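## Task

Pick up the tube on the shelved bench by the door and push it fully down into one of the holes of the tube rack on the shelved bench by the window. The tube must never reach the floor, and the robot must not tip over or finish leaning; either one means failure.

## Robot and tools

ROBOT. TidyBot++: a wheeled base (0.54 m long, 0.50 m wide, 0.38 m tall) carrying a single seven-joint arm with a two-finger gripper. The shoulder sits 0.12 m ahead of the base centre, 0.68 m up. Segments: upper arm 0.42 m, forearm 0.31 m, hand 0.31 m. It begins folded, hand pointing down, poking up to 0.08 m past the base front. A downward-pointing hand reaches at most about 0.94 m high, and only near the base. Cameras: base_camera (fixed on the base) and wrist_camera (looks along the hand).

FRAMES. Base frame: metres, origin on the floor below the base centre, x ahead, y to the left, z up. hand_pose is reported in it: the point between the finger pads; the hand's z axis runs out along the fingers, and the fingers close along its y axis. Odometry frame: the base frame as it was at scene start; base_odometry uses it (x, y in metres, heading in rad, left positive, -3.142 to 3.142) and counts wheel turns only, so slip looks like travel and drift builds up.

TOOL move. One action, plus "cameras" (list from base_camera, wrist_camera, all; omitted or ["all"] gives both, [] gives none) and "blocking" (true/omitted: return when everything rests; false: return in about 0.5 s while motion continues). Action keys:
- base: an object of relative offsets from where the base is now, along its current axes: translate_m (forward +, -2 to 2 m), strafe_m (left +, -2 to 2 m), rotate_rad (counter-clockwise from above +, -6.3 to 6.3 rad). Not a pose.
- joints: absolute targets by name, in rad: joint_1_rad (any angle, vertical axis, positive is clockwise from above, opposite to heading), joint_2_rad (shoulder, -2.249 to 2.249, 0 = upper arm up, + leans forward), joint_3_rad (any angle), joint_4_rad (elbow, -2.579 to 2.579), joint_5_rad (any angle), joint_6_rad (wrist, -2.099 to 2.099), joint_7_rad (any angle, hand roll; pointing down, + is counter-clockwise from above). gripper_pos is unitless 0 (open, about 85 mm gap) to 1 (closed). Any-angle joints go the short way; send steps under half a turn.
- target: one flat list of seven numbers, an absolute hand pose in the base frame: x, y, z in metres then quaternion qw, qx, qy, qz, same form as hand_pose. With target, joints may hold only gripper_pos.
- speeds: caps for this action only: translate_m and strafe_m 0.05 to 0.5 m/s (give one only when combining them), rotate_rad 0.1 to 1.57 rad/s.
An unknown key makes the call invalid; an out-of-range value gets it refused. Any action lasts at most 15 s; the base gives up after 14 s (time_out).

OTHER TOOLS. wait(seconds 0 to 10, cameras) returns state without commanding anything, ending early once motions rest. stop(cameras) brakes all running motions; braked parts say "stopped" and keep pressing on what they touch. zoom_image(camera, region [x0, y0, x1, y1] pixels, top-left origin, at most 504 x 504) enlarges the latest image; base_camera is 644x364, wrist_camera 644x476. read_manual gives only licence texts. finished_scene(scene) ends the current scene irreversibly; the goal must hold without the robot.

RESULT LINES. base_status, joint_status, hand_status: "moving", "done", "off_target" (rested away from target, may still push), "stopped", "contact_stop" or "time_out" (uncommanded stops; the part holds where it is, and later calls in the same reply are skipped), "not_followed" (a built-in check withheld targets; "joint command not followed" or "pose unreachable" with a "cause:"). hand_status "done" means within 10 mm and 2 degrees; most target moves end off_target by up to ~3 cm. hand_target is where the commanded joints would put the hand. gripper "off_target" at 1 means something is held; "done" means empty. motor_effort is percent of max torque (bracket = peak of last action). base_tilt in degrees, forward and right positive. "ARM HIT", torque_fault (arm frozen 10 s), MOTOR HOT and OVER-TEMPERATURE FAULT (limit_stop_at_motor_heat) report trouble. on_its_own lists uncommanded behaviour. "pictures" names the images in order.

PRACTICE. To fix a hand position, add (wanted - read hand_pose) to your last target's x, y, z. To hold still, resend hand_target, not hand_pose. For joints, send last command + (wanted - read). Held loads make the arm sag; never command a held joint to its current reading. Placing onto a surface shows up as hand_pose stopping while commands keep descending. Joints named in no later call may keep pushing toward old targets.

AVOID. Dropping the tube or letting it reach the floor; releasing it while it moves; squeezing hard on something still resting; fast swings with a load; pushing the arm into furniture (it does not stop or steer around things, and can tilt or tip the robot, especially if the base drives while the arm is caught above about 0.6 m); reaching far out from folded over furniture close ahead; targets low and forward right in front of the base (arm can hit the base, which no check prevents); unreachable poses (arm wanders, time_out); long stretched holds that heat motors. If tilted, pull the arm back or back the base away.

Each tool is called as a command line: name --argument value for each argument, lists and objects as JSON in quotes; but a table of rows of numbers goes row by row, as --pt "numbers of a row", without its own name.

## Session

move

Scene clock: 0.00 s.
Motor temperatures (°C): [32 32 26 26 44 32 50]
base_odometry: x=+0.000 y=+0.000 heading=+0.000
base_tilt: forward=-0.6 right=+0.2
base_status: not commanded
joint_positions: joint_1_rad=-0.047 joint_2_rad=-0.364 joint_3_rad=+3.147 joint_4_rad=-2.498 joint_5_rad=-0.038 joint_6_rad=-0.869 joint_7_rad=+1.593 gripper_pos=+0.000
joint_status: not commanded
motor_effort: joint_1_rad=-1 joint_2_rad=-1 joint_3_rad=+0 joint_4_rad=+14 joint_5_rad=+1 joint_6_rad=+2 joint_7_rad=+1
hand_pose: x=+0.2774 y=+0.0171 z=+0.5989 quat_wxyz=(-0.017, +0.997, +0.021, +0.069) (m; base frame)
hand_target: x=+0.2772 y=+0.0171 z=+0.5986 quat_wxyz=(-0.017, +0.997, +0.021, +0.069) (m; base frame)
hand_status: not commanded
pictures: base_camera, wrist_camera

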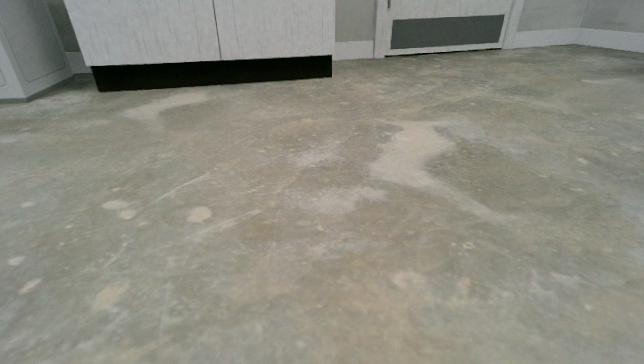

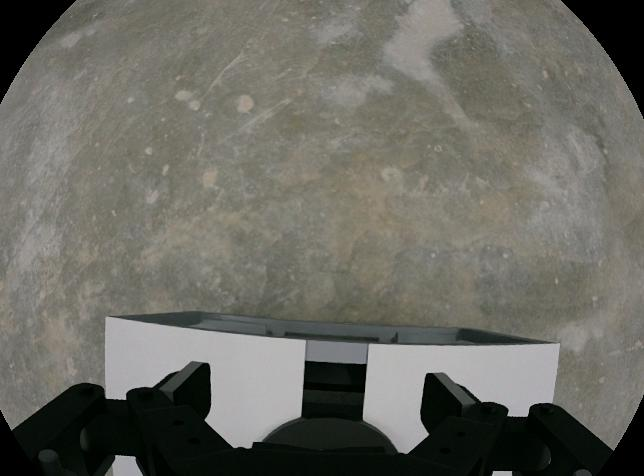

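move --joints '{"joint_6_rad": 0.4}'

move --base '{"rotate_rad": 1.2}'

move --base '{"rotate_rad": 1.2}'

move --base '{"rotate_rad": 1.2}'

move --base '{"rotate_rad": 1.2}'

Scene clock: 2.40 s.
Motor temperatures (°C): [32 32 26 26 44 32 50]
move: done
base_odometry: x=+0.000 y=+0.000 heading=+0.000
base_tilt: forward=-0.6 right=+0.2
base_status: not commanded
joint_positions: joint_1_rad=-0.047 joint_2_rad=-0.364 joint_3_rad=+3.147 joint_4_rad=-2.498 joint_5_rad=-0.038 joint_6_rad=+0.361 joint_7_rad=+1.593 gripper_pos=+0.000
joint_status: all done
motor_effort: joint_1_rad=-1(1) joint_2_rad=-5(6) joint_3_rad=-1(1) joint_4_rad=+18(18) joint_5_rad=+1(2) joint_6_rad=+9(9) joint_7_rad=+0(1)
hand_pose: x=+0.5397 y=+0.0144 z=+0.8445 quat_wxyz=(-0.013, +0.775, +0.006, +0.632) (m; base frame)
hand_target: x=+0.5417 y=+0.0141 z=+0.8555 quat_wxyz=(-0.013, +0.763, +0.006, +0.646) (m; base frame)
hand_status: not commanded
pictures: base_camera, wrist_camera
camera_calibration:
wrist_camera: T_world_to_cam=[[0.0237828, -0.999144, 0.0338577, -0.0263427], [-0.215626, -0.0381969, -0.975729, 1.00301], [0.976186, 0.0159049, -0.21635, -0.213848], [0, 0, 0, 1]] pos_world=[0.425656, 0.0153927, 0.933288]

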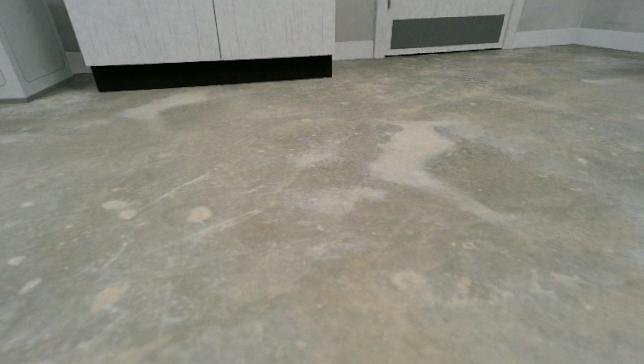

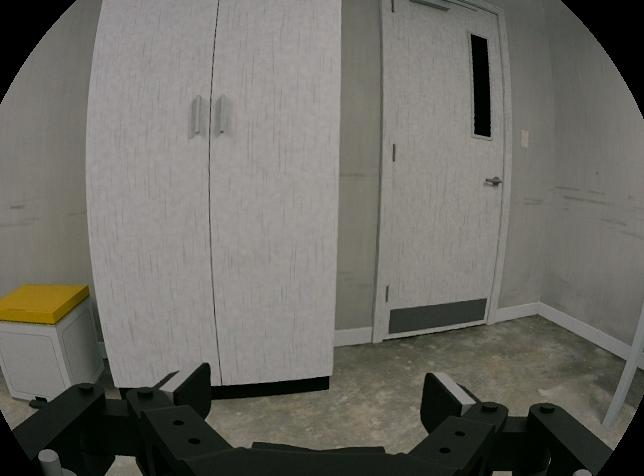

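Scene clock: 4.47 s.
Motor temperatures (°C): [32 32 26 26 44 32 50]
move: done
base_odometry: x=+0.000 y=+0.000 heading=+1.199
base_tilt: forward=-0.7 right=+0.2
base_status: done
joint_positions: joint_1_rad=-0.047 joint_2_rad=-0.364 joint_3_rad=+3.147 joint_4_rad=-2.498 joint_5_rad=-0.038 joint_6_rad=+0.362 joint_7_rad=+1.593 gripper_pos=+0.000
joint_status: not commanded
motor_effort: joint_1_rad=-1(2) joint_2_rad=-5(6) joint_3_rad=-1(2) joint_4_rad=+18(18) joint_5_rad=+1(1) joint_6_rad=+9(9) joint_7_rad=+1(1)
hand_pose: x=+0.5397 y=+0.0145 z=+0.8446 quat_wxyz=(-0.013, +0.775, +0.006, +0.632) (m; base frame)
hand_target: x=+0.5417 y=+0.0141 z=+0.8555 quat_wxyz=(-0.013, +0.763, +0.006, +0.646) (m; base frame)
hand_status: not commanded
pictures: base_camera, wrist_camera
camera_calibration:
wrist_camera: T_world_to_cam=[[0.0237772, -0.999143, 0.0338692, -0.0263463], [-0.21515, -0.0381991, -0.975834, 1.00299], [0.976292, 0.0159157, -0.215874, -0.214304], [0, 0, 0, 1]] pos_world=[0.425642, 0.0154004, 0.933381]

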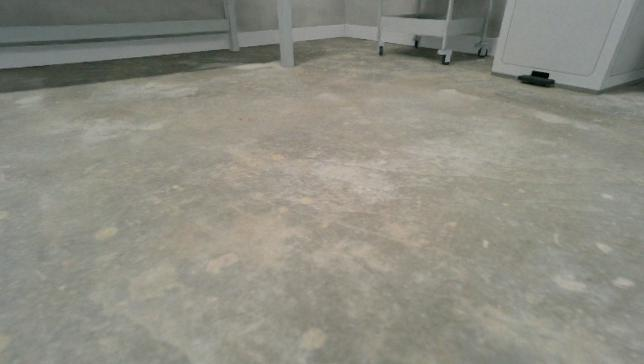

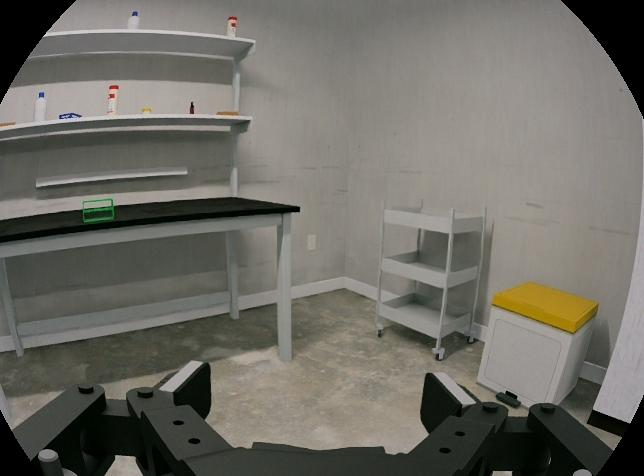

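Scene clock: 6.50 s.
Motor temperatures (°C): [32 32 26 26 44 32 50]
move: done
base_odometry: x=+0.000 y=+0.000 heading=+2.397
base_tilt: forward=-0.6 right=+0.2
base_status: done
joint_positions: joint_1_rad=-0.047 joint_2_rad=-0.364 joint_3_rad=+3.147 joint_4_rad=-2.498 joint_5_rad=-0.038 joint_6_rad=+0.362 joint_7_rad=+1.593 gripper_pos=+0.000
joint_status: not commanded
motor_effort: joint_1_rad=-1(2) joint_2_rad=-6(6) joint_3_rad=-1(2) joint_4_rad=+18(18) joint_5_rad=+1(2) joint_6_rad=+9(9) joint_7_rad=+1(1)
hand_pose: x=+0.5397 y=+0.0145 z=+0.8447 quat_wxyz=(-0.013, +0.775, +0.006, +0.632) (m; base frame)
hand_target: x=+0.5417 y=+0.0141 z=+0.8555 quat_wxyz=(-0.013, +0.763, +0.006, +0.646) (m; base frame)
hand_status: not commanded
pictures: base_camera, wrist_camera
camera_calibration:
wrist_camera: T_world_to_cam=[[0.0237731, -0.999143, 0.0338694, -0.0263455], [-0.215091, -0.0381974, -0.975847, 1.00299], [0.976305, 0.0159139, -0.215815, -0.214361], [0, 0, 0, 1]] pos_world=[0.425641, 0.0153999, 0.933393]

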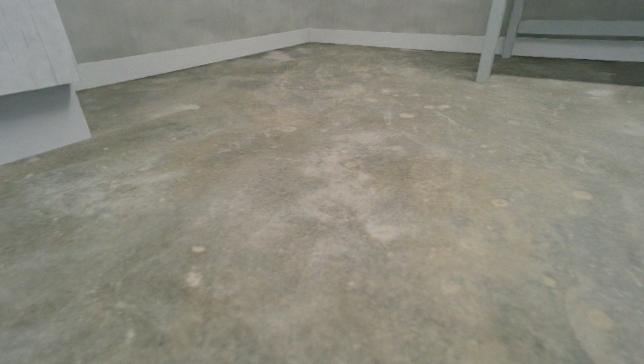

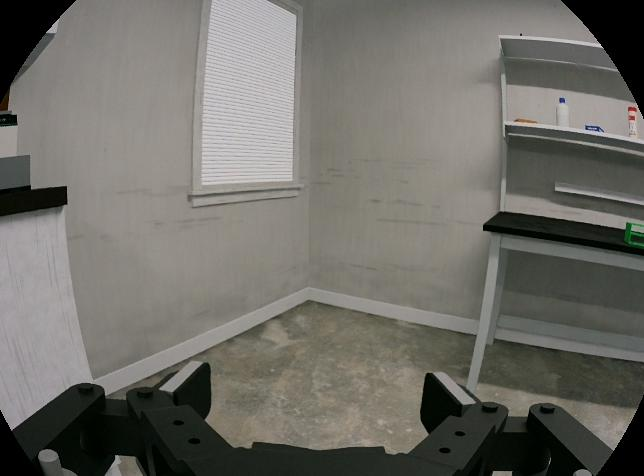

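Scene clock: 8.53 s.
Motor temperatures (°C): [32 32 26 26 44 32 50]
move: done
base_odometry: x=+0.000 y=+0.000 heading=-2.687
base_tilt: forward=-0.6 right=+0.2
base_status: done
joint_positions: joint_1_rad=-0.047 joint_2_rad=-0.364 joint_3_rad=+3.147 joint_4_rad=-2.498 joint_5_rad=-0.038 joint_6_rad=+0.362 joint_7_rad=+1.593 gripper_pos=+0.000
joint_status: not commanded
motor_effort: joint_1_rad=-1(2) joint_2_rad=-5(6) joint_3_rad=+0(2) joint_4_rad=+18(18) joint_5_rad=+1(2) joint_6_rad=+9(9) joint_7_rad=+0(1)
hand_pose: x=+0.5397 y=+0.0145 z=+0.8447 quat_wxyz=(-0.013, +0.775, +0.006, +0.632) (m; base frame)
hand_target: x=+0.5417 y=+0.0141 z=+0.8555 quat_wxyz=(-0.013, +0.763, +0.006, +0.646) (m; base frame)
hand_status: not commanded
pictures: base_camera, wrist_camera
camera_calibration:
wrist_camera: T_world_to_cam=[[0.0237923, -0.999143, 0.0338801, -0.0263542], [-0.214971, -0.0382101, -0.975873, 1.00298], [0.976331, 0.015935, -0.215695, -0.214474], [0, 0, 0, 1]] pos_world=[0.425637, 0.0154101, 0.933416]

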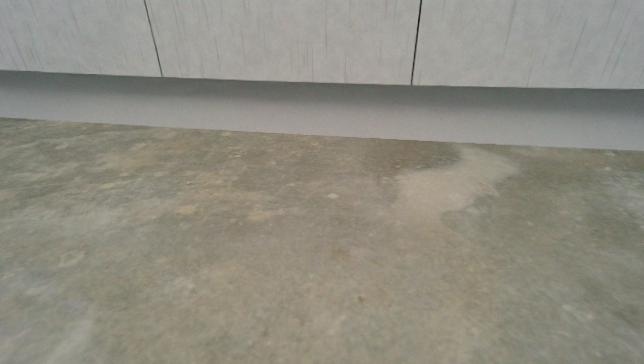

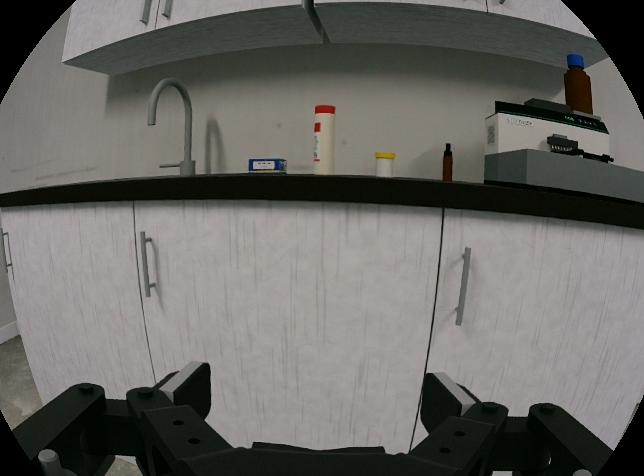

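Scene clock: 10.57 s.
Motor temperatures (°C): [32 32 26 26 44 32 50]
move: done
base_odometry: x=+0.000 y=+0.000 heading=-1.489
base_tilt: forward=-0.6 right=+0.2
base_status: done
joint_positions: joint_1_rad=-0.047 joint_2_rad=-0.364 joint_3_rad=+3.147 joint_4_rad=-2.498 joint_5_rad=-0.038 joint_6_rad=+0.362 joint_7_rad=+1.593 gripper_pos=+0.000
joint_status: not commanded
motor_effort: joint_1_rad=+0(2) joint_2_rad=-6(7) joint_3_rad=-1(2) joint_4_rad=+18(18) joint_5_rad=+1(2) joint_6_rad=+9(9) joint_7_rad=+0(1)
hand_pose: x=+0.5397 y=+0.0145 z=+0.8447 quat_wxyz=(-0.013, +0.775, +0.006, +0.632) (m; base frame)
hand_target: x=+0.5417 y=+0.0141 z=+0.8555 quat_wxyz=(-0.013, +0.763, +0.006, +0.646) (m; base frame)
hand_status: not commanded
pictures: base_camera, wrist_camera
camera_calibration:
wrist_camera: T_world_to_cam=[[0.0238156, -0.999142, 0.0338907, -0.0263637], [-0.21491, -0.0382244, -0.975886, 1.00298], [0.976343, 0.0159579, -0.215636, -0.214531], [0, 0, 0, 1]] pos_world=[0.425634, 0.0154207, 0.933427]

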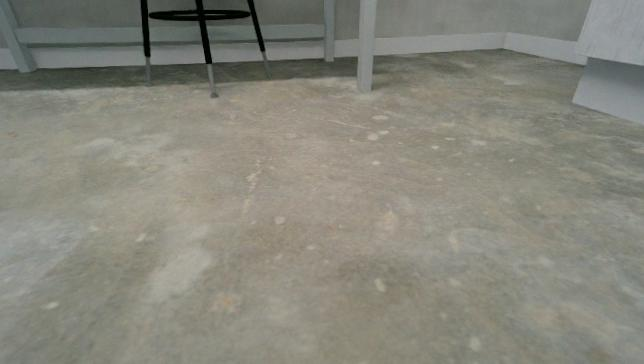

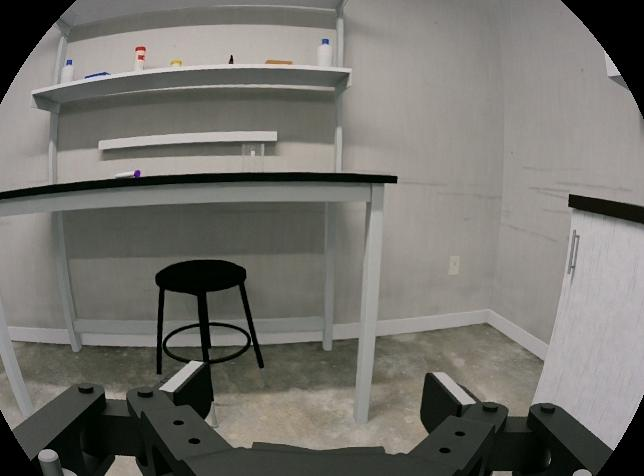

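zoom_image --camera "wrist_camera" --region '[60, 100, 320, 220]'

Scaled by 1.938.

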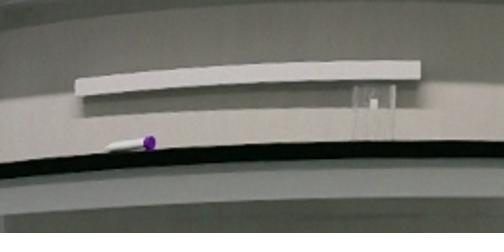

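move --base '{"translate_m": 0.6, "strafe_m": 0.45, "rotate_rad": 0.244}' --joints '{"joint_1_rad": 0.0, "joint_2_rad": -0.2, "joint_4_rad": -1.5, "joint_6_rad": -0.9, "joint_5_rad": 0.0, "joint_3_rad": 3.14, "joint_7_rad": 1.57}'

Scene clock: 17.67 s.
Motor temperatures (°C): [32 32 26 27 44 32 50]
move: done
base_odometry: x=+0.498 y=-0.561 heading=-1.244
base_tilt: forward=-0.6 right=+0.2
base_status: done
joint_positions: joint_1_rad=-0.024 joint_2_rad=-0.213 joint_3_rad=+3.147 joint_4_rad=-1.542 joint_5_rad=-0.030 joint_6_rad=-0.855 joint_7_rad=+1.593 gripper_pos=+0.000
joint_status: all done
motor_effort: joint_1_rad=-1(2) joint_2_rad=-12(15) joint_3_rad=+0(2) joint_4_rad=+19(20) joint_5_rad=+1(2) joint_6_rad=+8(10) joint_7_rad=+0(2)
hand_pose: x=+0.5897 y=+0.0166 z=+0.9891 quat_wxyz=(-0.014, +0.888, +0.014, +0.460) (m; base frame)
hand_target: x=+0.5900 y=+0.0022 z=+0.9951 quat_wxyz=(+0.000, +0.891, +0.000, +0.454) (m; base frame)
hand_status: not commanded
pictures: base_camera, wrist_camera
camera_calibration:
wrist_camera: T_world_to_cam=[[0.0542812, -0.998063, 0.0304061, -0.0448629], [-0.586464, -0.0565117, -0.808001, 1.20803], [0.808154, 0.0260272, -0.588396, 0.235431], [0, 0, 0, 1]] pos_world=[0.520636, 0.0173641, 1.11598]

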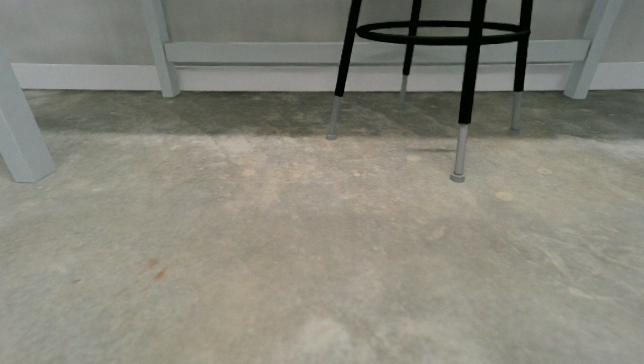

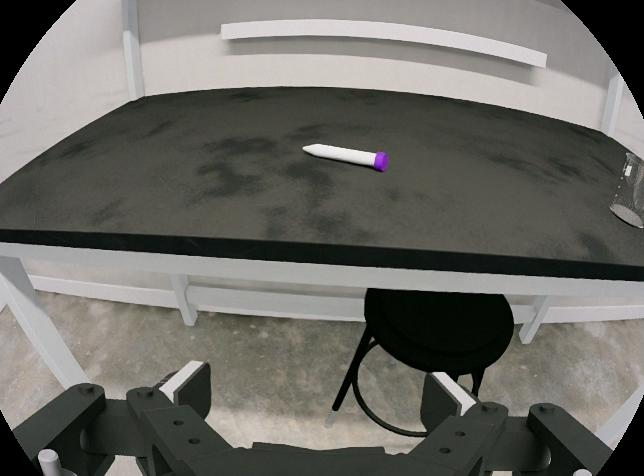

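zoom_image --camera "wrist_camera" --region '[280, 120, 420, 200]'

Scaled by 3.600.

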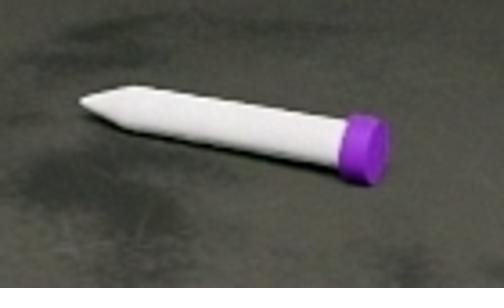

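move --joints '{"joint_1_rad": 0.0, "joint_2_rad": 0.333, "joint_3_rad": 3.14, "joint_4_rad": -0.541, "joint_5_rad": 0.0, "joint_6_rad": -1.919, "joint_7_rad": 0.0}' --cameras '["wrist_camera"]'

move --base '{"translate_m": 0.40, "strafe_m": 0.129, "rotate_rad": -0.26}'

Scene clock: 28.83 s.
Motor temperatures (°C): [32 32 26 27 44 32 50]
move: done
base_odometry: x=+0.498 y=-0.561 heading=-1.244
base_tilt: forward=-0.6 right=+0.2
base_status: not commanded
joint_positions: joint_1_rad=-0.024 joint_2_rad=+0.302 joint_3_rad=+3.147 joint_4_rad=-0.581 joint_5_rad=-0.030 joint_6_rad=-1.879 joint_7_rad=+0.086 gripper_pos=+0.000
joint_status: all done
motor_effort: joint_1_rad=-1(2) joint_2_rad=-23(25) joint_3_rad=-1(2) joint_4_rad=+14(20) joint_5_rad=+1(2) joint_6_rad=+4(8) joint_7_rad=+0(1)
hand_pose: x=+0.6023 y=+0.0194 z=+0.9941 quat_wxyz=(-0.138, +0.734, -0.652, +0.130) (m; base frame)
hand_target: x=+0.6039 y=+0.0019 z=+0.9886 quat_wxyz=(-0.123, +0.697, -0.696, +0.122) (m; base frame)
hand_status: not commanded
pictures: wrist_camera
camera_calibration:
wrist_camera: T_world_to_cam=[[-0.919833, -0.15596, -0.359978, 0.915525], [-0.162491, 0.986634, -0.0122543, 0.153016], [0.357077, 0.0472211, -0.93288, 0.841907], [0, 0, 0, 1]] pos_world=[0.566368, -0.0479408, 1.11684]

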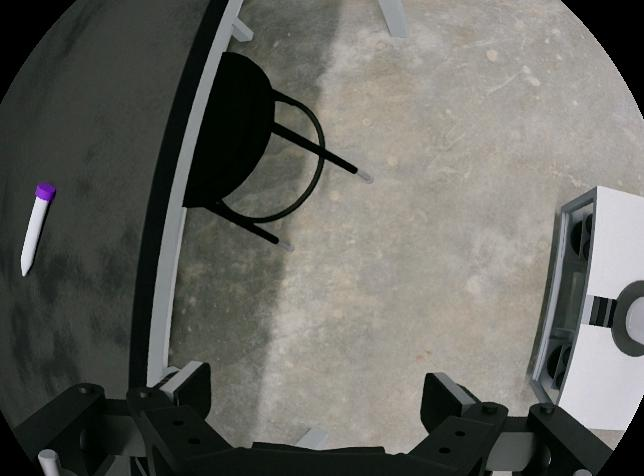

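Scene clock: 30.90 s.
Motor temperatures (°C): [32 32 26 27 43 32 50]
move: done
base_odometry: x=+0.749 y=-0.899 heading=-1.505
base_tilt: forward=-0.6 right=+0.2
base_status: done
joint_positions: joint_1_rad=-0.001 joint_2_rad=+0.319 joint_3_rad=+3.147 joint_4_rad=-0.577 joint_5_rad=-0.023 joint_6_rad=-1.885 joint_7_rad=+0.083 gripper_pos=+0.000
joint_status: not commanded
motor_effort: joint_1_rad=+0(4) joint_2_rad=-24(28) joint_3_rad=-1(3) joint_4_rad=+14(15) joint_5_rad=+1(2) joint_6_rad=+3(4) joint_7_rad=+0(1)
hand_pose: x=+0.6063 y=+0.0064 z=+0.9867 quat_wxyz=(-0.128, +0.726, -0.664, +0.126) (m; base frame)
hand_target: x=+0.6039 y=+0.0019 z=+0.9886 quat_wxyz=(-0.123, +0.697, -0.696, +0.122) (m; base frame)
hand_status: not commanded
pictures: base_camera, wrist_camera
camera_calibration:
wrist_camera: T_world_to_cam=[[-0.930712, -0.130841, -0.34155, 0.902733], [-0.134076, 0.990869, -0.0142297, 0.151089], [0.340293, 0.0325499, -0.939756, 0.851197], [0, 0, 0, 1]] pos_world=[0.570786, -0.0593013, 1.1104]

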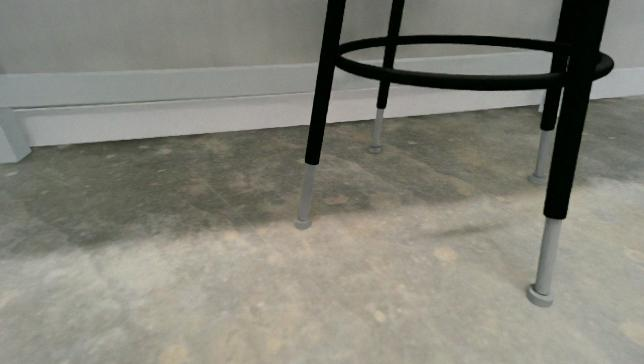

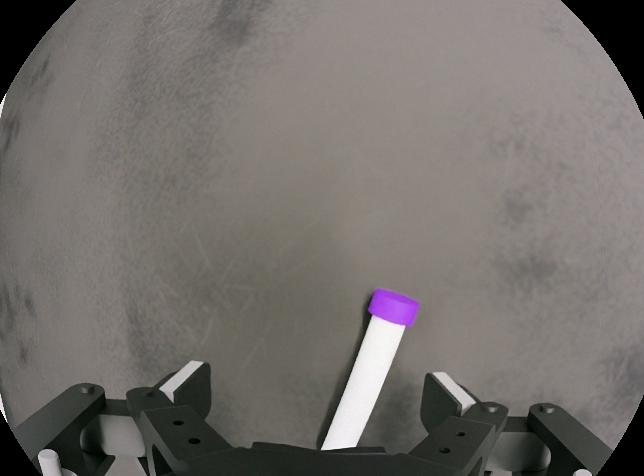

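move --base '{"translate_m": 0.01, "strafe_m": 0.10, "rotate_rad": -0.18}' --joints '{"joint_7_rad": -0.131}' --cameras '["wrist_camera"]'

Scene clock: 33.73 s.
Motor temperatures (°C): [32 32 26 27 43 32 50]
move: done
base_odometry: x=+0.849 y=-0.902 heading=-1.686
base_tilt: forward=-0.6 right=+0.2
base_status: done
joint_positions: joint_1_rad=+0.004 joint_2_rad=+0.319 joint_3_rad=+3.147 joint_4_rad=-0.577 joint_5_rad=-0.020 joint_6_rad=-1.885 joint_7_rad=-0.066 gripper_pos=+0.000
joint_status: all done
motor_effort: joint_1_rad=-1(5) joint_2_rad=-24(25) joint_3_rad=-1(3) joint_4_rad=+14(14) joint_5_rad=+1(2) joint_6_rad=+3(4) joint_7_rad=+0(1)
hand_pose: x=+0.6063 y=+0.0034 z=+0.9867 quat_wxyz=(-0.136, +0.673, -0.718, +0.117) (m; base frame)
hand_target: x=+0.6039 y=+0.0019 z=+0.9886 quat_wxyz=(-0.131, +0.650, -0.740, +0.114) (m; base frame)
hand_status: not commanded
pictures: wrist_camera
camera_calibration:
wrist_camera: T_world_to_cam=[[-0.939399, 0.0232694, -0.342036, 0.907595], [0.0114078, 0.999263, 0.0366505, 0.0156208], [0.342637, 0.0305275, -0.938972, 0.849094], [0, 0, 0, 1]] pos_world=[0.561484, -0.0626493, 1.10713]

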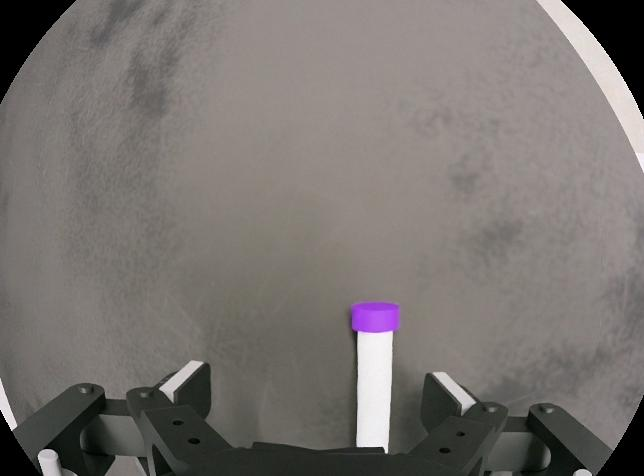

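move --base '{"strafe_m": -0.01}' --joints '{"joint_2_rad": 0.415, "joint_4_rad": -0.415, "joint_6_rad": -2.079, "gripper_pos": 0.45}' --cameras '["wrist_camera"]'

Scene clock: 37.30 s.
Motor temperatures (°C): [32 32 26 27 43 32 50]
move: done
base_odometry: x=+0.839 y=-0.901 heading=-1.686
base_tilt: forward=-0.6 right=+0.2
base_status: done
joint_positions: joint_1_rad=+0.004 joint_2_rad=+0.385 joint_3_rad=+3.147 joint_4_rad=-0.453 joint_5_rad=-0.020 joint_6_rad=-2.040 joint_7_rad=-0.066 gripper_pos=+0.450
joint_status: all done
motor_effort: joint_1_rad=+0(3) joint_2_rad=-25(26) joint_3_rad=-1(2) joint_4_rad=+13(14) joint_5_rad=+1(2) joint_6_rad=+3(4) joint_7_rad=+0(1)
hand_pose: x=+0.5917 y=+0.0030 z=+0.9818 quat_wxyz=(-0.101, +0.678, -0.723, +0.085) (m; base frame)
hand_target: x=+0.5924 y=+0.0019 z=+0.9761 quat_wxyz=(-0.088, +0.655, -0.746, +0.076) (m; base frame)
hand_status: not commanded
pictures: wrist_camera
camera_calibration:
wrist_camera: T_world_to_cam=[[-0.968146, 0.0211266, -0.249492, 0.818339], [0.0131259, 0.999346, 0.0336882, 0.0182119], [0.250041, 0.0293403, -0.967791, 0.932622], [0, 0, 0, 1]] pos_world=[0.558839, -0.0628521, 1.10614]

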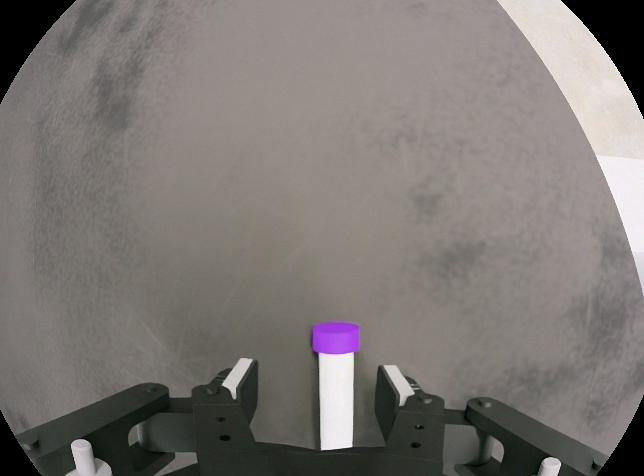

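move --joints '{"joint_2_rad": 0.375, "joint_4_rad": -0.53, "joint_6_rad": -2.01}' --cameras '[]'

Scene clock: 39.40 s.
Motor temperatures (°C): [32 32 26 27 43 32 50]
move: done
base_odometry: x=+0.839 y=-0.901 heading=-1.686
base_tilt: forward=-0.6 right=+0.2
base_status: not commanded
joint_positions: joint_1_rad=+0.004 joint_2_rad=+0.383 joint_3_rad=+3.147 joint_4_rad=-0.505 joint_5_rad=-0.020 joint_6_rad=-2.034 joint_7_rad=-0.066 gripper_pos=+0.450
joint_status: all done
motor_effort: joint_1_rad=-1(1) joint_2_rad=-25(26) joint_3_rad=-1(1) joint_4_rad=+13(14) joint_5_rad=+1(1) joint_6_rad=+2(3) joint_7_rad=+1(1)
hand_pose: x=+0.5881 y=+0.0031 z=+0.9665 quat_wxyz=(-0.085, +0.680, -0.725, +0.070) (m; base frame)
hand_target: x=+0.5902 y=+0.0019 z=+0.9642 quat_wxyz=(-0.085, +0.656, -0.747, +0.074) (m; base frame)
hand_status: not commanded
pictures: none
No camera images: "cameras" was empty.

move --joints '{"joint_2_rad": 0.345, "joint_4_rad": -0.595, "joint_6_rad": -1.97}' --cameras '["wrist_camera"]'

Scene clock: 40.50 s.
Motor temperatures (°C): [32 32 26 27 43 32 50]
move: done
base_odometry: x=+0.839 y=-0.901 heading=-1.686
base_tilt: forward=-0.6 right=+0.2
base_status: not commanded
joint_positions: joint_1_rad=+0.004 joint_2_rad=+0.366 joint_3_rad=+3.147 joint_4_rad=-0.565 joint_5_rad=-0.020 joint_6_rad=-2.005 joint_7_rad=-0.066 gripper_pos=+0.450
joint_status: all done
motor_effort: joint_1_rad=-1(1) joint_2_rad=-25(26) joint_3_rad=-1(1) joint_4_rad=+14(14) joint_5_rad=+1(2) joint_6_rad=+2(3) joint_7_rad=-1(2)
hand_pose: x=+0.5853 y=+0.0031 z=+0.9577 quat_wxyz=(-0.080, +0.680, -0.726, +0.065) (m; base frame)
hand_target: x=+0.5866 y=+0.0019 z=+0.9602 quat_wxyz=(-0.087, +0.655, -0.746, +0.076) (m; base frame)
hand_status: not commanded
pictures: wrist_camera
camera_calibration:
wrist_camera: T_world_to_cam=[[-0.981025, 0.0220487, -0.192625, 0.759263], [0.0157968, 0.999299, 0.0339319, 0.017252], [0.193238, 0.0302452, -0.980686, 0.956464], [0, 0, 0, 1]] pos_world=[0.559758, -0.0629091, 1.08366]

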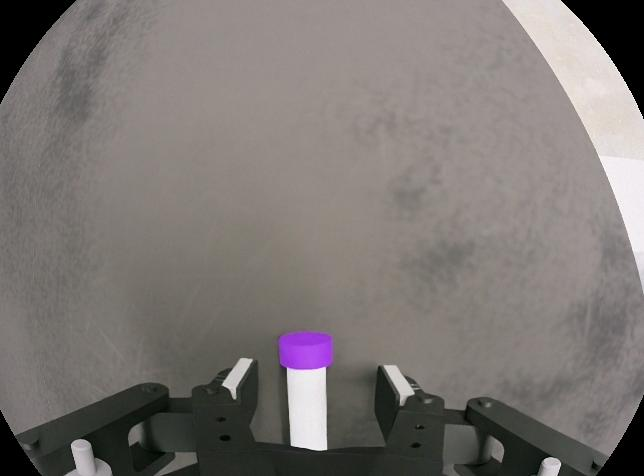

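move --joints '{"joint_2_rad": 0.338, "joint_4_rad": -0.645, "joint_6_rad": -1.93}' --cameras '["wrist_camera"]'

Scene clock: 41.90 s.
Motor temperatures (°C): [32 32 26 27 43 32 50]
move: done
base_odometry: x=+0.839 y=-0.901 heading=-1.686
base_tilt: forward=-0.6 right=+0.2
base_status: not commanded
joint_positions: joint_1_rad=+0.004 joint_2_rad=+0.356 joint_3_rad=+3.147 joint_4_rad=-0.616 joint_5_rad=-0.020 joint_6_rad=-1.966 joint_7_rad=-0.066 gripper_pos=+0.450
joint_status: all done
motor_effort: joint_1_rad=-1(1) joint_2_rad=-25(27) joint_3_rad=-1(1) joint_4_rad=+14(15) joint_5_rad=+1(1) joint_6_rad=+2(2) joint_7_rad=+0(1)
hand_pose: x=+0.5886 y=+0.0031 z=+0.9485 quat_wxyz=(-0.079, +0.680, -0.726, +0.064) (m; base frame)
hand_target: x=+0.5906 y=+0.0019 z=+0.9499 quat_wxyz=(-0.086, +0.656, -0.746, +0.075) (m; base frame)
hand_status: not commanded
pictures: wrist_camera
camera_calibration:
wrist_camera: T_world_to_cam=[[-0.981348, 0.0227853, -0.190884, 0.759207], [0.016507, 0.999271, 0.0344165, 0.0166088], [0.19153, 0.0306237, -0.981009, 0.948139], [0, 0, 0, 1]] pos_world=[0.563176, -0.062931, 1.07448]

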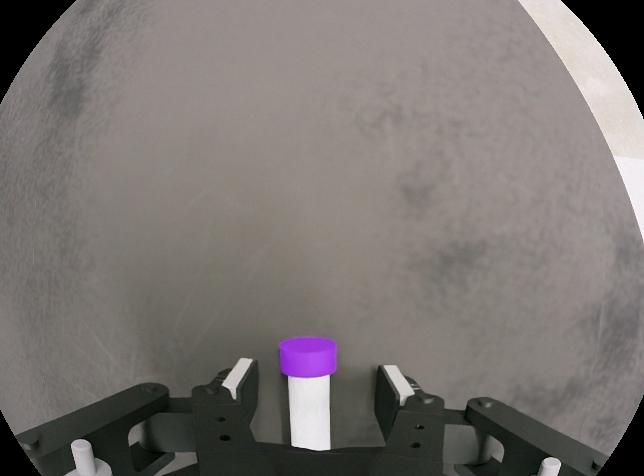

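move --joints '{"gripper_pos": 0.72}' --cameras '["wrist_camera"]'

move --joints '{"gripper_pos": 0.88}' --cameras '["wrist_camera"]'

Scene clock: 43.37 s.
Motor temperatures (°C): [32 32 26 27 43 32 50]
move: done
base_odometry: x=+0.839 y=-0.901 heading=-1.686
base_tilt: forward=-0.6 right=+0.2
base_status: not commanded
joint_positions: joint_1_rad=+0.004 joint_2_rad=+0.356 joint_3_rad=+3.147 joint_4_rad=-0.616 joint_5_rad=-0.020 joint_6_rad=-1.965 joint_7_rad=-0.066 gripper_pos=+0.720
joint_status: all done
motor_effort: joint_1_rad=-1(1) joint_2_rad=-25(25) joint_3_rad=-1(1) joint_4_rad=+14(14) joint_5_rad=+1(2) joint_6_rad=+2(2) joint_7_rad=+0(1)
hand_pose: x=+0.5886 y=+0.0031 z=+0.9485 quat_wxyz=(-0.079, +0.680, -0.726, +0.064) (m; base frame)
hand_target: x=+0.5906 y=+0.0019 z=+0.9499 quat_wxyz=(-0.086, +0.656, -0.746, +0.075) (m; base frame)
hand_status: not commanded
pictures: wrist_camera
camera_calibration:
wrist_camera: T_world_to_cam=[[-0.98129, 0.0227897, -0.191183, 0.759551], [0.0165009, 0.999271, 0.0344221, 0.016605], [0.191828, 0.0306233, -0.980951, 0.947909], [0, 0, 0, 1]] pos_world=[0.56323, -0.062931, 1.07449]

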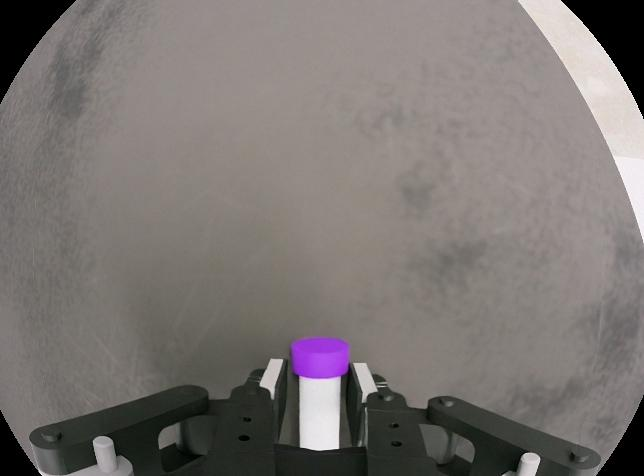

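Scene clock: 43.97 s.
Motor temperatures (°C): [32 32 26 27 43 32 50]
move: off_target
base_odometry: x=+0.839 y=-0.901 heading=-1.686
base_tilt: forward=-0.6 right=+0.2
base_status: not commanded
joint_positions: joint_1_rad=+0.004 joint_2_rad=+0.353 joint_3_rad=+3.147 joint_4_rad=-0.616 joint_5_rad=-0.020 joint_6_rad=-1.964 joint_7_rad=-0.066 gripper_pos=+0.823
joint_status: gripper_pos off_target (ended at +0.823, target +0.880)
motor_effort: joint_1_rad=+0(1) joint_2_rad=-25(25) joint_3_rad=-1(1) joint_4_rad=+14(14) joint_5_rad=+1(1) joint_6_rad=+2(2) joint_7_rad=+0(1)
hand_pose: x=+0.5881 y=+0.0031 z=+0.9498 quat_wxyz=(-0.081, +0.680, -0.726, +0.066) (m; base frame)
hand_target: x=+0.5906 y=+0.0019 z=+0.9499 quat_wxyz=(-0.086, +0.656, -0.746, +0.075) (m; base frame)
hand_status: not commanded
pictures: wrist_camera
camera_calibration:
wrist_camera: T_world_to_cam=[[-0.980625, 0.022803, -0.19456, 0.762097], [0.0163971, 0.999271, 0.0344723, 0.01658], [0.195205, 0.0306142, -0.980285, 0.946648], [0, 0, 0, 1]] pos_world=[0.56227, -0.0629268, 1.07569]

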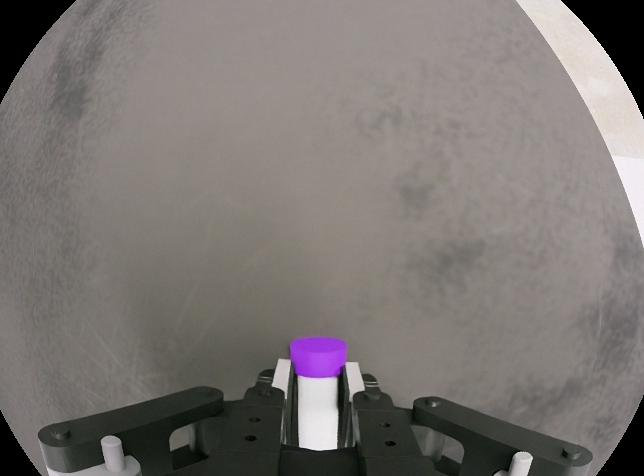

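move --joints '{"joint_2_rad": 0.25, "joint_4_rad": -0.5, "joint_6_rad": -1.95, "gripper_pos": 0.94}'

Scene clock: 45.53 s.
Motor temperatures (°C): [32 32 26 27 43 32 50]
move: off_target
base_odometry: x=+0.839 y=-0.901 heading=-1.686
base_tilt: forward=-0.6 right=+0.2
base_status: not commanded
joint_positions: joint_1_rad=+0.004 joint_2_rad=+0.251 joint_3_rad=+3.147 joint_4_rad=-0.529 joint_5_rad=-0.020 joint_6_rad=-1.964 joint_7_rad=-0.066 gripper_pos=+0.823
joint_status: gripper_pos off_target (ended at +0.823, target +0.940); the others done
motor_effort: joint_1_rad=+0(1) joint_2_rad=-21(27) joint_3_rad=-1(1) joint_4_rad=+13(15) joint_5_rad=+2(2) joint_6_rad=+4(4) joint_7_rad=+0(1)
hand_pose: x=+0.5650 y=+0.0032 z=+1.0259 quat_wxyz=(-0.149, +0.671, -0.715, +0.130) (m; base frame)
hand_target: x=+0.5704 y=+0.0019 z=+1.0381 quat_wxyz=(-0.165, +0.644, -0.733, +0.144) (m; base frame)
hand_status: not commanded
pictures: base_camera, wrist_camera
camera_calibration:
wrist_camera: T_world_to_cam=[[-0.926382, 0.0223057, -0.375924, 0.909619], [0.00958095, 0.999317, 0.035685, 0.0168432], [0.376463, 0.0294562, -0.925963, 0.867608], [0, 0, 0, 1]] pos_world=[0.515871, -0.0626778, 1.14472]

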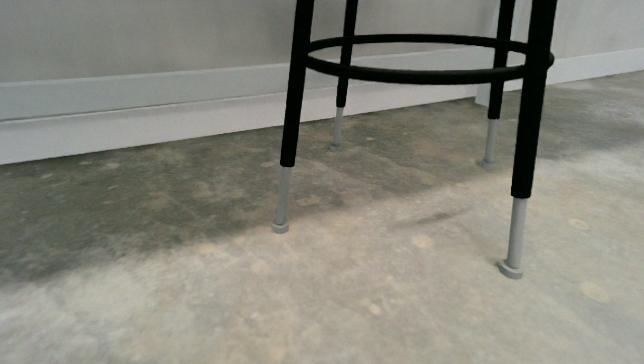

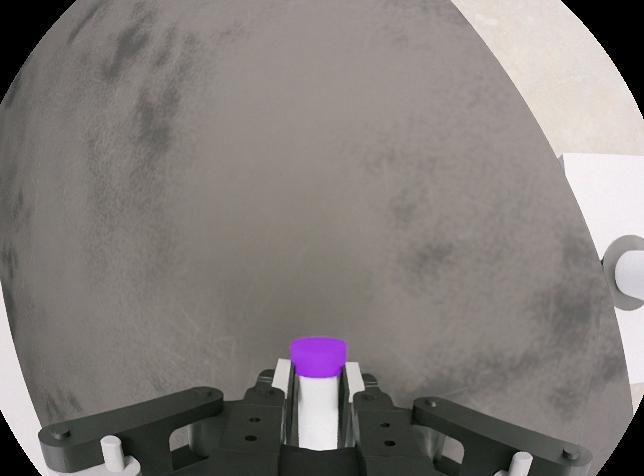

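move --joints '{"joint_1_rad": 0.0, "joint_2_rad": -0.3, "joint_4_rad": -1.9, "joint_6_rad": 0.03, "joint_7_rad": 1.57}' --cameras '["wrist_camera"]'

move --base '{"translate_m": -0.905, "strafe_m": -0.447}' --cameras '[]'

move --base '{"rotate_rad": -2.697}'

Scene clock: 50.53 s.
Motor temperatures (°C): [32 32 26 27 43 32 50]
move: done
base_odometry: x=+0.839 y=-0.901 heading=-1.686
base_tilt: forward=-0.6 right=+0.2
base_status: not commanded
joint_positions: joint_1_rad=+0.004 joint_2_rad=-0.283 joint_3_rad=+3.147 joint_4_rad=-1.864 joint_5_rad=-0.020 joint_6_rad=-0.013 joint_7_rad=+1.484 gripper_pos=+0.823
joint_status: all done
motor_effort: joint_1_rad=-1(2) joint_2_rad=-11(22) joint_3_rad=-1(1) joint_4_rad=+20(21) joint_5_rad=+1(1) joint_6_rad=+9(10) joint_7_rad=+1(1)
hand_pose: x=+0.6271 y=-0.0040 z=+1.0755 quat_wxyz=(-0.034, +0.714, -0.042, +0.698) (m; base frame)
hand_target: x=+0.6202 y=+0.0023 z=+1.0749 quat_wxyz=(-0.001, +0.707, +0.000, +0.707) (m; base frame)
hand_status: not commanded
pictures: wrist_camera
camera_calibration:
wrist_camera: T_world_to_cam=[[-0.0221653, -0.997766, -0.0630138, 0.0783018], [-0.0384187, 0.0638328, -0.997221, 1.15893], [0.999016, -0.0196828, -0.0397478, -0.453282], [0, 0, 0, 1]] pos_world=[0.499096, -0.00477297, 1.14263]

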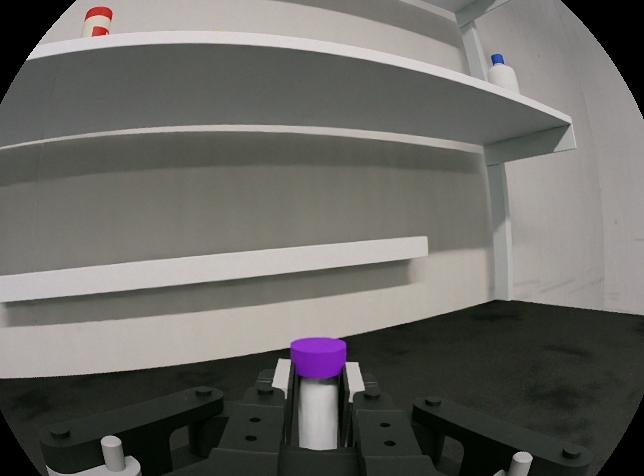

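Scene clock: 53.80 s.
Motor temperatures (°C): [32 32 26 27 43 32 50]
move: done
base_odometry: x=+0.499 y=+0.049 heading=-1.686
base_tilt: forward=-0.6 right=+0.2
base_status: done
joint_positions: joint_1_rad=+0.004 joint_2_rad=-0.295 joint_3_rad=+3.147 joint_4_rad=-1.866 joint_5_rad=-0.020 joint_6_rad=-0.008 joint_7_rad=+1.487 gripper_pos=+0.823
joint_status: not commanded
motor_effort: joint_1_rad=-1(2) joint_2_rad=-10(14) joint_3_rad=-1(1) joint_4_rad=+20(21) joint_5_rad=+1(2) joint_6_rad=+9(10) joint_7_rad=+0(1)
hand_pose: x=+0.6223 y=-0.0040 z=+1.0821 quat_wxyz=(-0.034, +0.709, -0.041, +0.704) (m; base frame)
hand_target: x=+0.6202 y=+0.0023 z=+1.0749 quat_wxyz=(-0.001, +0.707, +0.000, +0.707) (m; base frame)
hand_status: not commanded
pictures: none
No camera images: "cameras" was empty.

Scene clock: 56.80 s.
Motor temperatures (°C): [32 32 26 27 43 32 50]
move: done
base_odometry: x=+0.499 y=+0.049 heading=+1.902
base_tilt: forward=-0.6 right=+0.2
base_status: done
joint_positions: joint_1_rad=+0.004 joint_2_rad=-0.295 joint_3_rad=+3.146 joint_4_rad=-1.866 joint_5_rad=-0.020 joint_6_rad=-0.008 joint_7_rad=+1.487 gripper_pos=+0.823
joint_status: not commanded
motor_effort: joint_1_rad=+0(2) joint_2_rad=-10(13) joint_3_rad=-1(2) joint_4_rad=+20(21) joint_5_rad=+0(1) joint_6_rad=+9(10) joint_7_rad=+0(1)
hand_pose: x=+0.6222 y=-0.0031 z=+1.0822 quat_wxyz=(-0.034, +0.709, -0.040, +0.704) (m; base frame)
hand_target: x=+0.6202 y=+0.0023 z=+1.0749 quat_wxyz=(-0.001, +0.707, +0.000, +0.707) (m; base frame)
hand_status: not commanded
pictures: base_camera, wrist_camera
camera_calibration:
wrist_camera: T_world_to_cam=[[-0.0197799, -0.997983, -0.0603265, 0.0751398], [-0.0228696, 0.0607741, -0.99789, 1.15641], [0.999543, -0.0183585, -0.0240256, -0.465524], [0, 0, 0, 1]] pos_world=[0.493244, -0.00383772, 1.14732]

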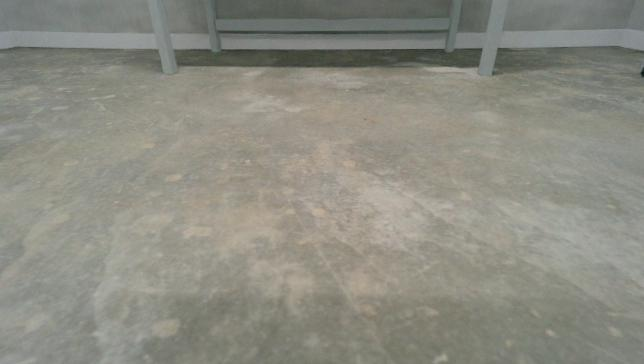

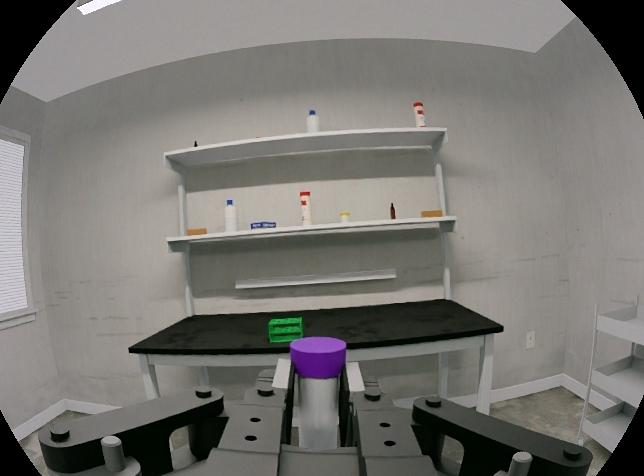

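zoom_image --camera "wrist_camera" --region '[220, 290, 360, 370]'

Scaled by 3.600.

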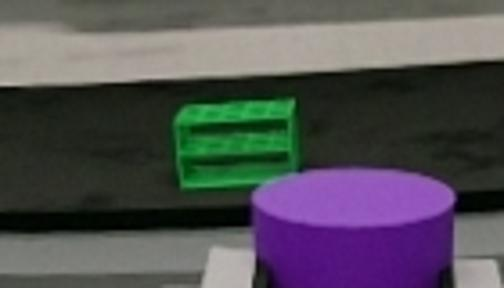

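move --base '{"translate_m": 0.95, "strafe_m": 0.12}' --joints '{"joint_6_rad": -0.35}'

Scene clock: 60.97 s.
Motor temperatures (°C): [32 32 26 27 43 32 49]
move: done
base_odometry: x=+0.076 y=+0.909 heading=+1.901
base_tilt: forward=-0.6 right=+0.2
base_status: done
joint_positions: joint_1_rad=+0.004 joint_2_rad=-0.303 joint_3_rad=+3.146 joint_4_rad=-1.880 joint_5_rad=-0.020 joint_6_rad=-0.327 joint_7_rad=+1.487 gripper_pos=+0.823
joint_status: all done
motor_effort: joint_1_rad=+0(1) joint_2_rad=-10(12) joint_3_rad=-1(1) joint_4_rad=+20(23) joint_5_rad=+1(1) joint_6_rad=+9(10) joint_7_rad=+0(1)
hand_pose: x=+0.6020 y=-0.0009 z=+0.9798 quat_wxyz=(-0.030, +0.813, -0.043, +0.579) (m; base frame)
hand_target: x=+0.5980 y=+0.0022 z=+0.9594 quat_wxyz=(+0.000, +0.828, +0.000, +0.561) (m; base frame)
hand_status: not commanded
pictures: base_camera, wrist_camera
camera_calibration:
wrist_camera: T_world_to_cam=[[-0.031859, -0.99801, -0.0544067, 0.0722254], [-0.340989, 0.0620215, -0.938019, 1.18643], [0.939527, -0.0113323, -0.342287, -0.0997068], [0, 0, 0, 1]] pos_world=[0.500538, -0.00263231, 1.08269]

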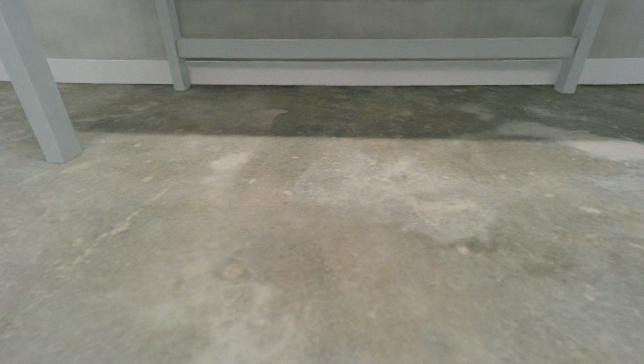

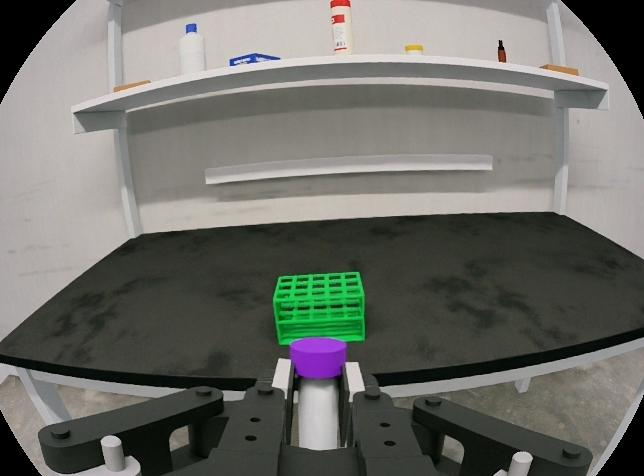

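zoom_image --camera "wrist_camera" --region '[260, 260, 380, 350]'

Scaled by 4.200.

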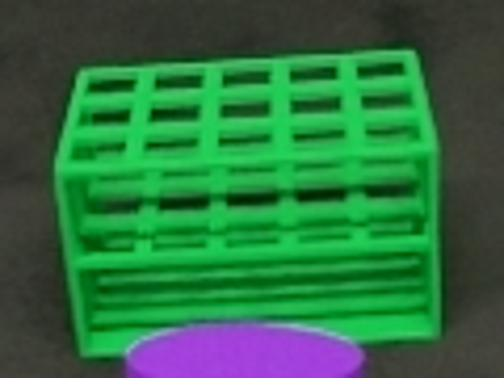

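move --joints '{"joint_1_rad": 0.0, "joint_2_rad": -0.148, "joint_4_rad": -2.052, "joint_6_rad": 0.304, "joint_7_rad": 1.676}' --cameras '["wrist_camera"]'

move --base '{"translate_m": 0.24, "strafe_m": 0.045, "rotate_rad": -0.05}'

Scene clock: 67.30 s.
Motor temperatures (°C): [32 32 26 27 43 32 49]
move: done
base_odometry: x=+0.076 y=+0.909 heading=+1.901
base_tilt: forward=-0.6 right=+0.2
base_status: not commanded
joint_positions: joint_1_rad=+0.004 joint_2_rad=-0.161 joint_3_rad=+3.146 joint_4_rad=-2.020 joint_5_rad=-0.020 joint_6_rad=+0.261 joint_7_rad=+1.592 gripper_pos=+0.823
joint_status: all done
motor_effort: joint_1_rad=+0(1) joint_2_rad=-14(16) joint_3_rad=-1(1) joint_4_rad=+20(21) joint_5_rad=+1(1) joint_6_rad=+9(10) joint_7_rad=+0(1)
hand_pose: x=+0.6642 y=-0.0049 z=+0.9995 quat_wxyz=(+0.005, +0.717, -0.004, +0.698) (m; base frame)
hand_target: x=+0.6652 y=+0.0023 z=+0.9861 quat_wxyz=(+0.036, +0.716, +0.038, +0.696) (m; base frame)
hand_status: not commanded
pictures: wrist_camera
camera_calibration:
wrist_camera: T_world_to_cam=[[-0.0234606, -0.998666, 0.0459944, -0.0346107], [-0.0434326, -0.0449454, -0.998045, 1.08821], [0.998781, -0.0254124, -0.0423202, -0.490722], [0, 0, 0, 1]] pos_world=[0.536575, 0.00187517, 1.06691]

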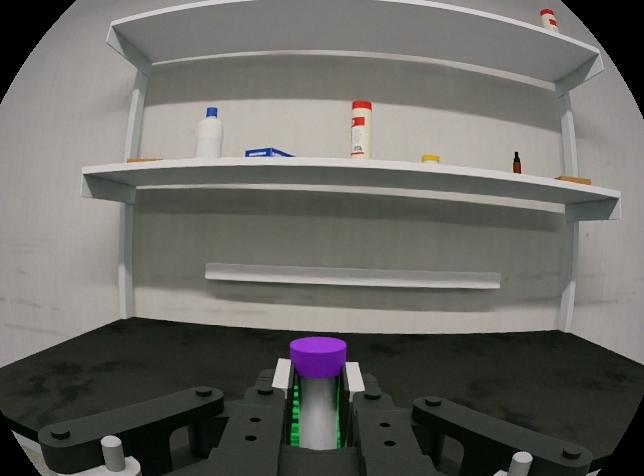

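Scene clock: 68.97 s.
Motor temperatures (°C): [32 32 26 27 43 32 49]
move: done
base_odometry: x=-0.044 y=+1.122 heading=+1.850
base_tilt: forward=-0.6 right=+0.2
base_status: done
joint_positions: joint_1_rad=+0.004 joint_2_rad=-0.152 joint_3_rad=+3.146 joint_4_rad=-2.021 joint_5_rad=-0.020 joint_6_rad=+0.267 joint_7_rad=+1.593 gripper_pos=+0.823
joint_status: not commanded
motor_effort: joint_1_rad=-1(4) joint_2_rad=-14(17) joint_3_rad=+0(4) joint_4_rad=+20(20) joint_5_rad=+0(1) joint_6_rad=+9(10) joint_7_rad=+0(1)
hand_pose: x=+0.6669 y=-0.0051 z=+0.9960 quat_wxyz=(+0.006, +0.718, -0.004, +0.696) (m; base frame)
hand_target: x=+0.6652 y=+0.0023 z=+0.9861 quat_wxyz=(+0.036, +0.716, +0.038, +0.696) (m; base frame)
hand_status: not commanded
pictures: base_camera, wrist_camera
camera_calibration:
wrist_camera: T_world_to_cam=[[-0.0235866, -0.998622, 0.0468738, -0.0353614], [-0.0474402, -0.045716, -0.997827, 1.0873], [0.998596, -0.0257591, -0.0462965, -0.489441], [0, 0, 0, 1]] pos_world=[0.539501, 0.00178665, 1.06393]

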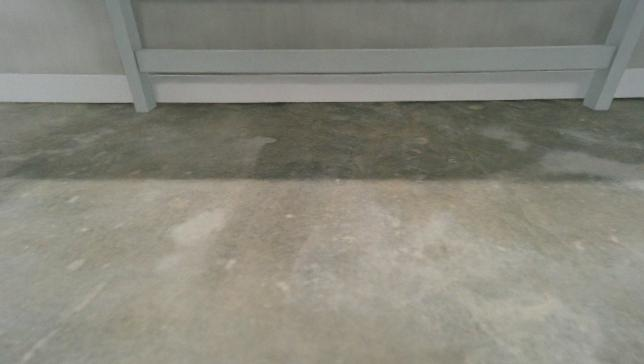

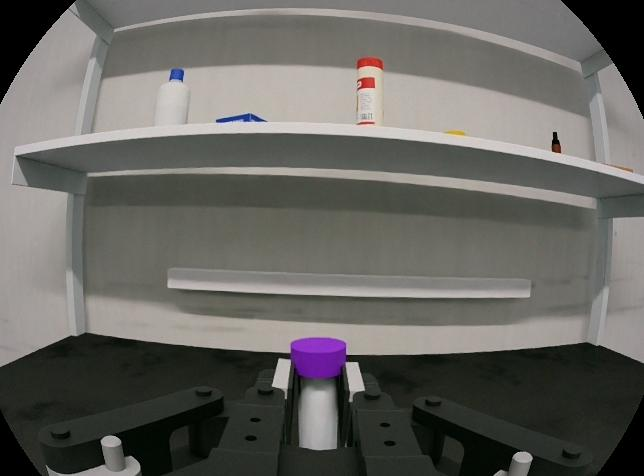

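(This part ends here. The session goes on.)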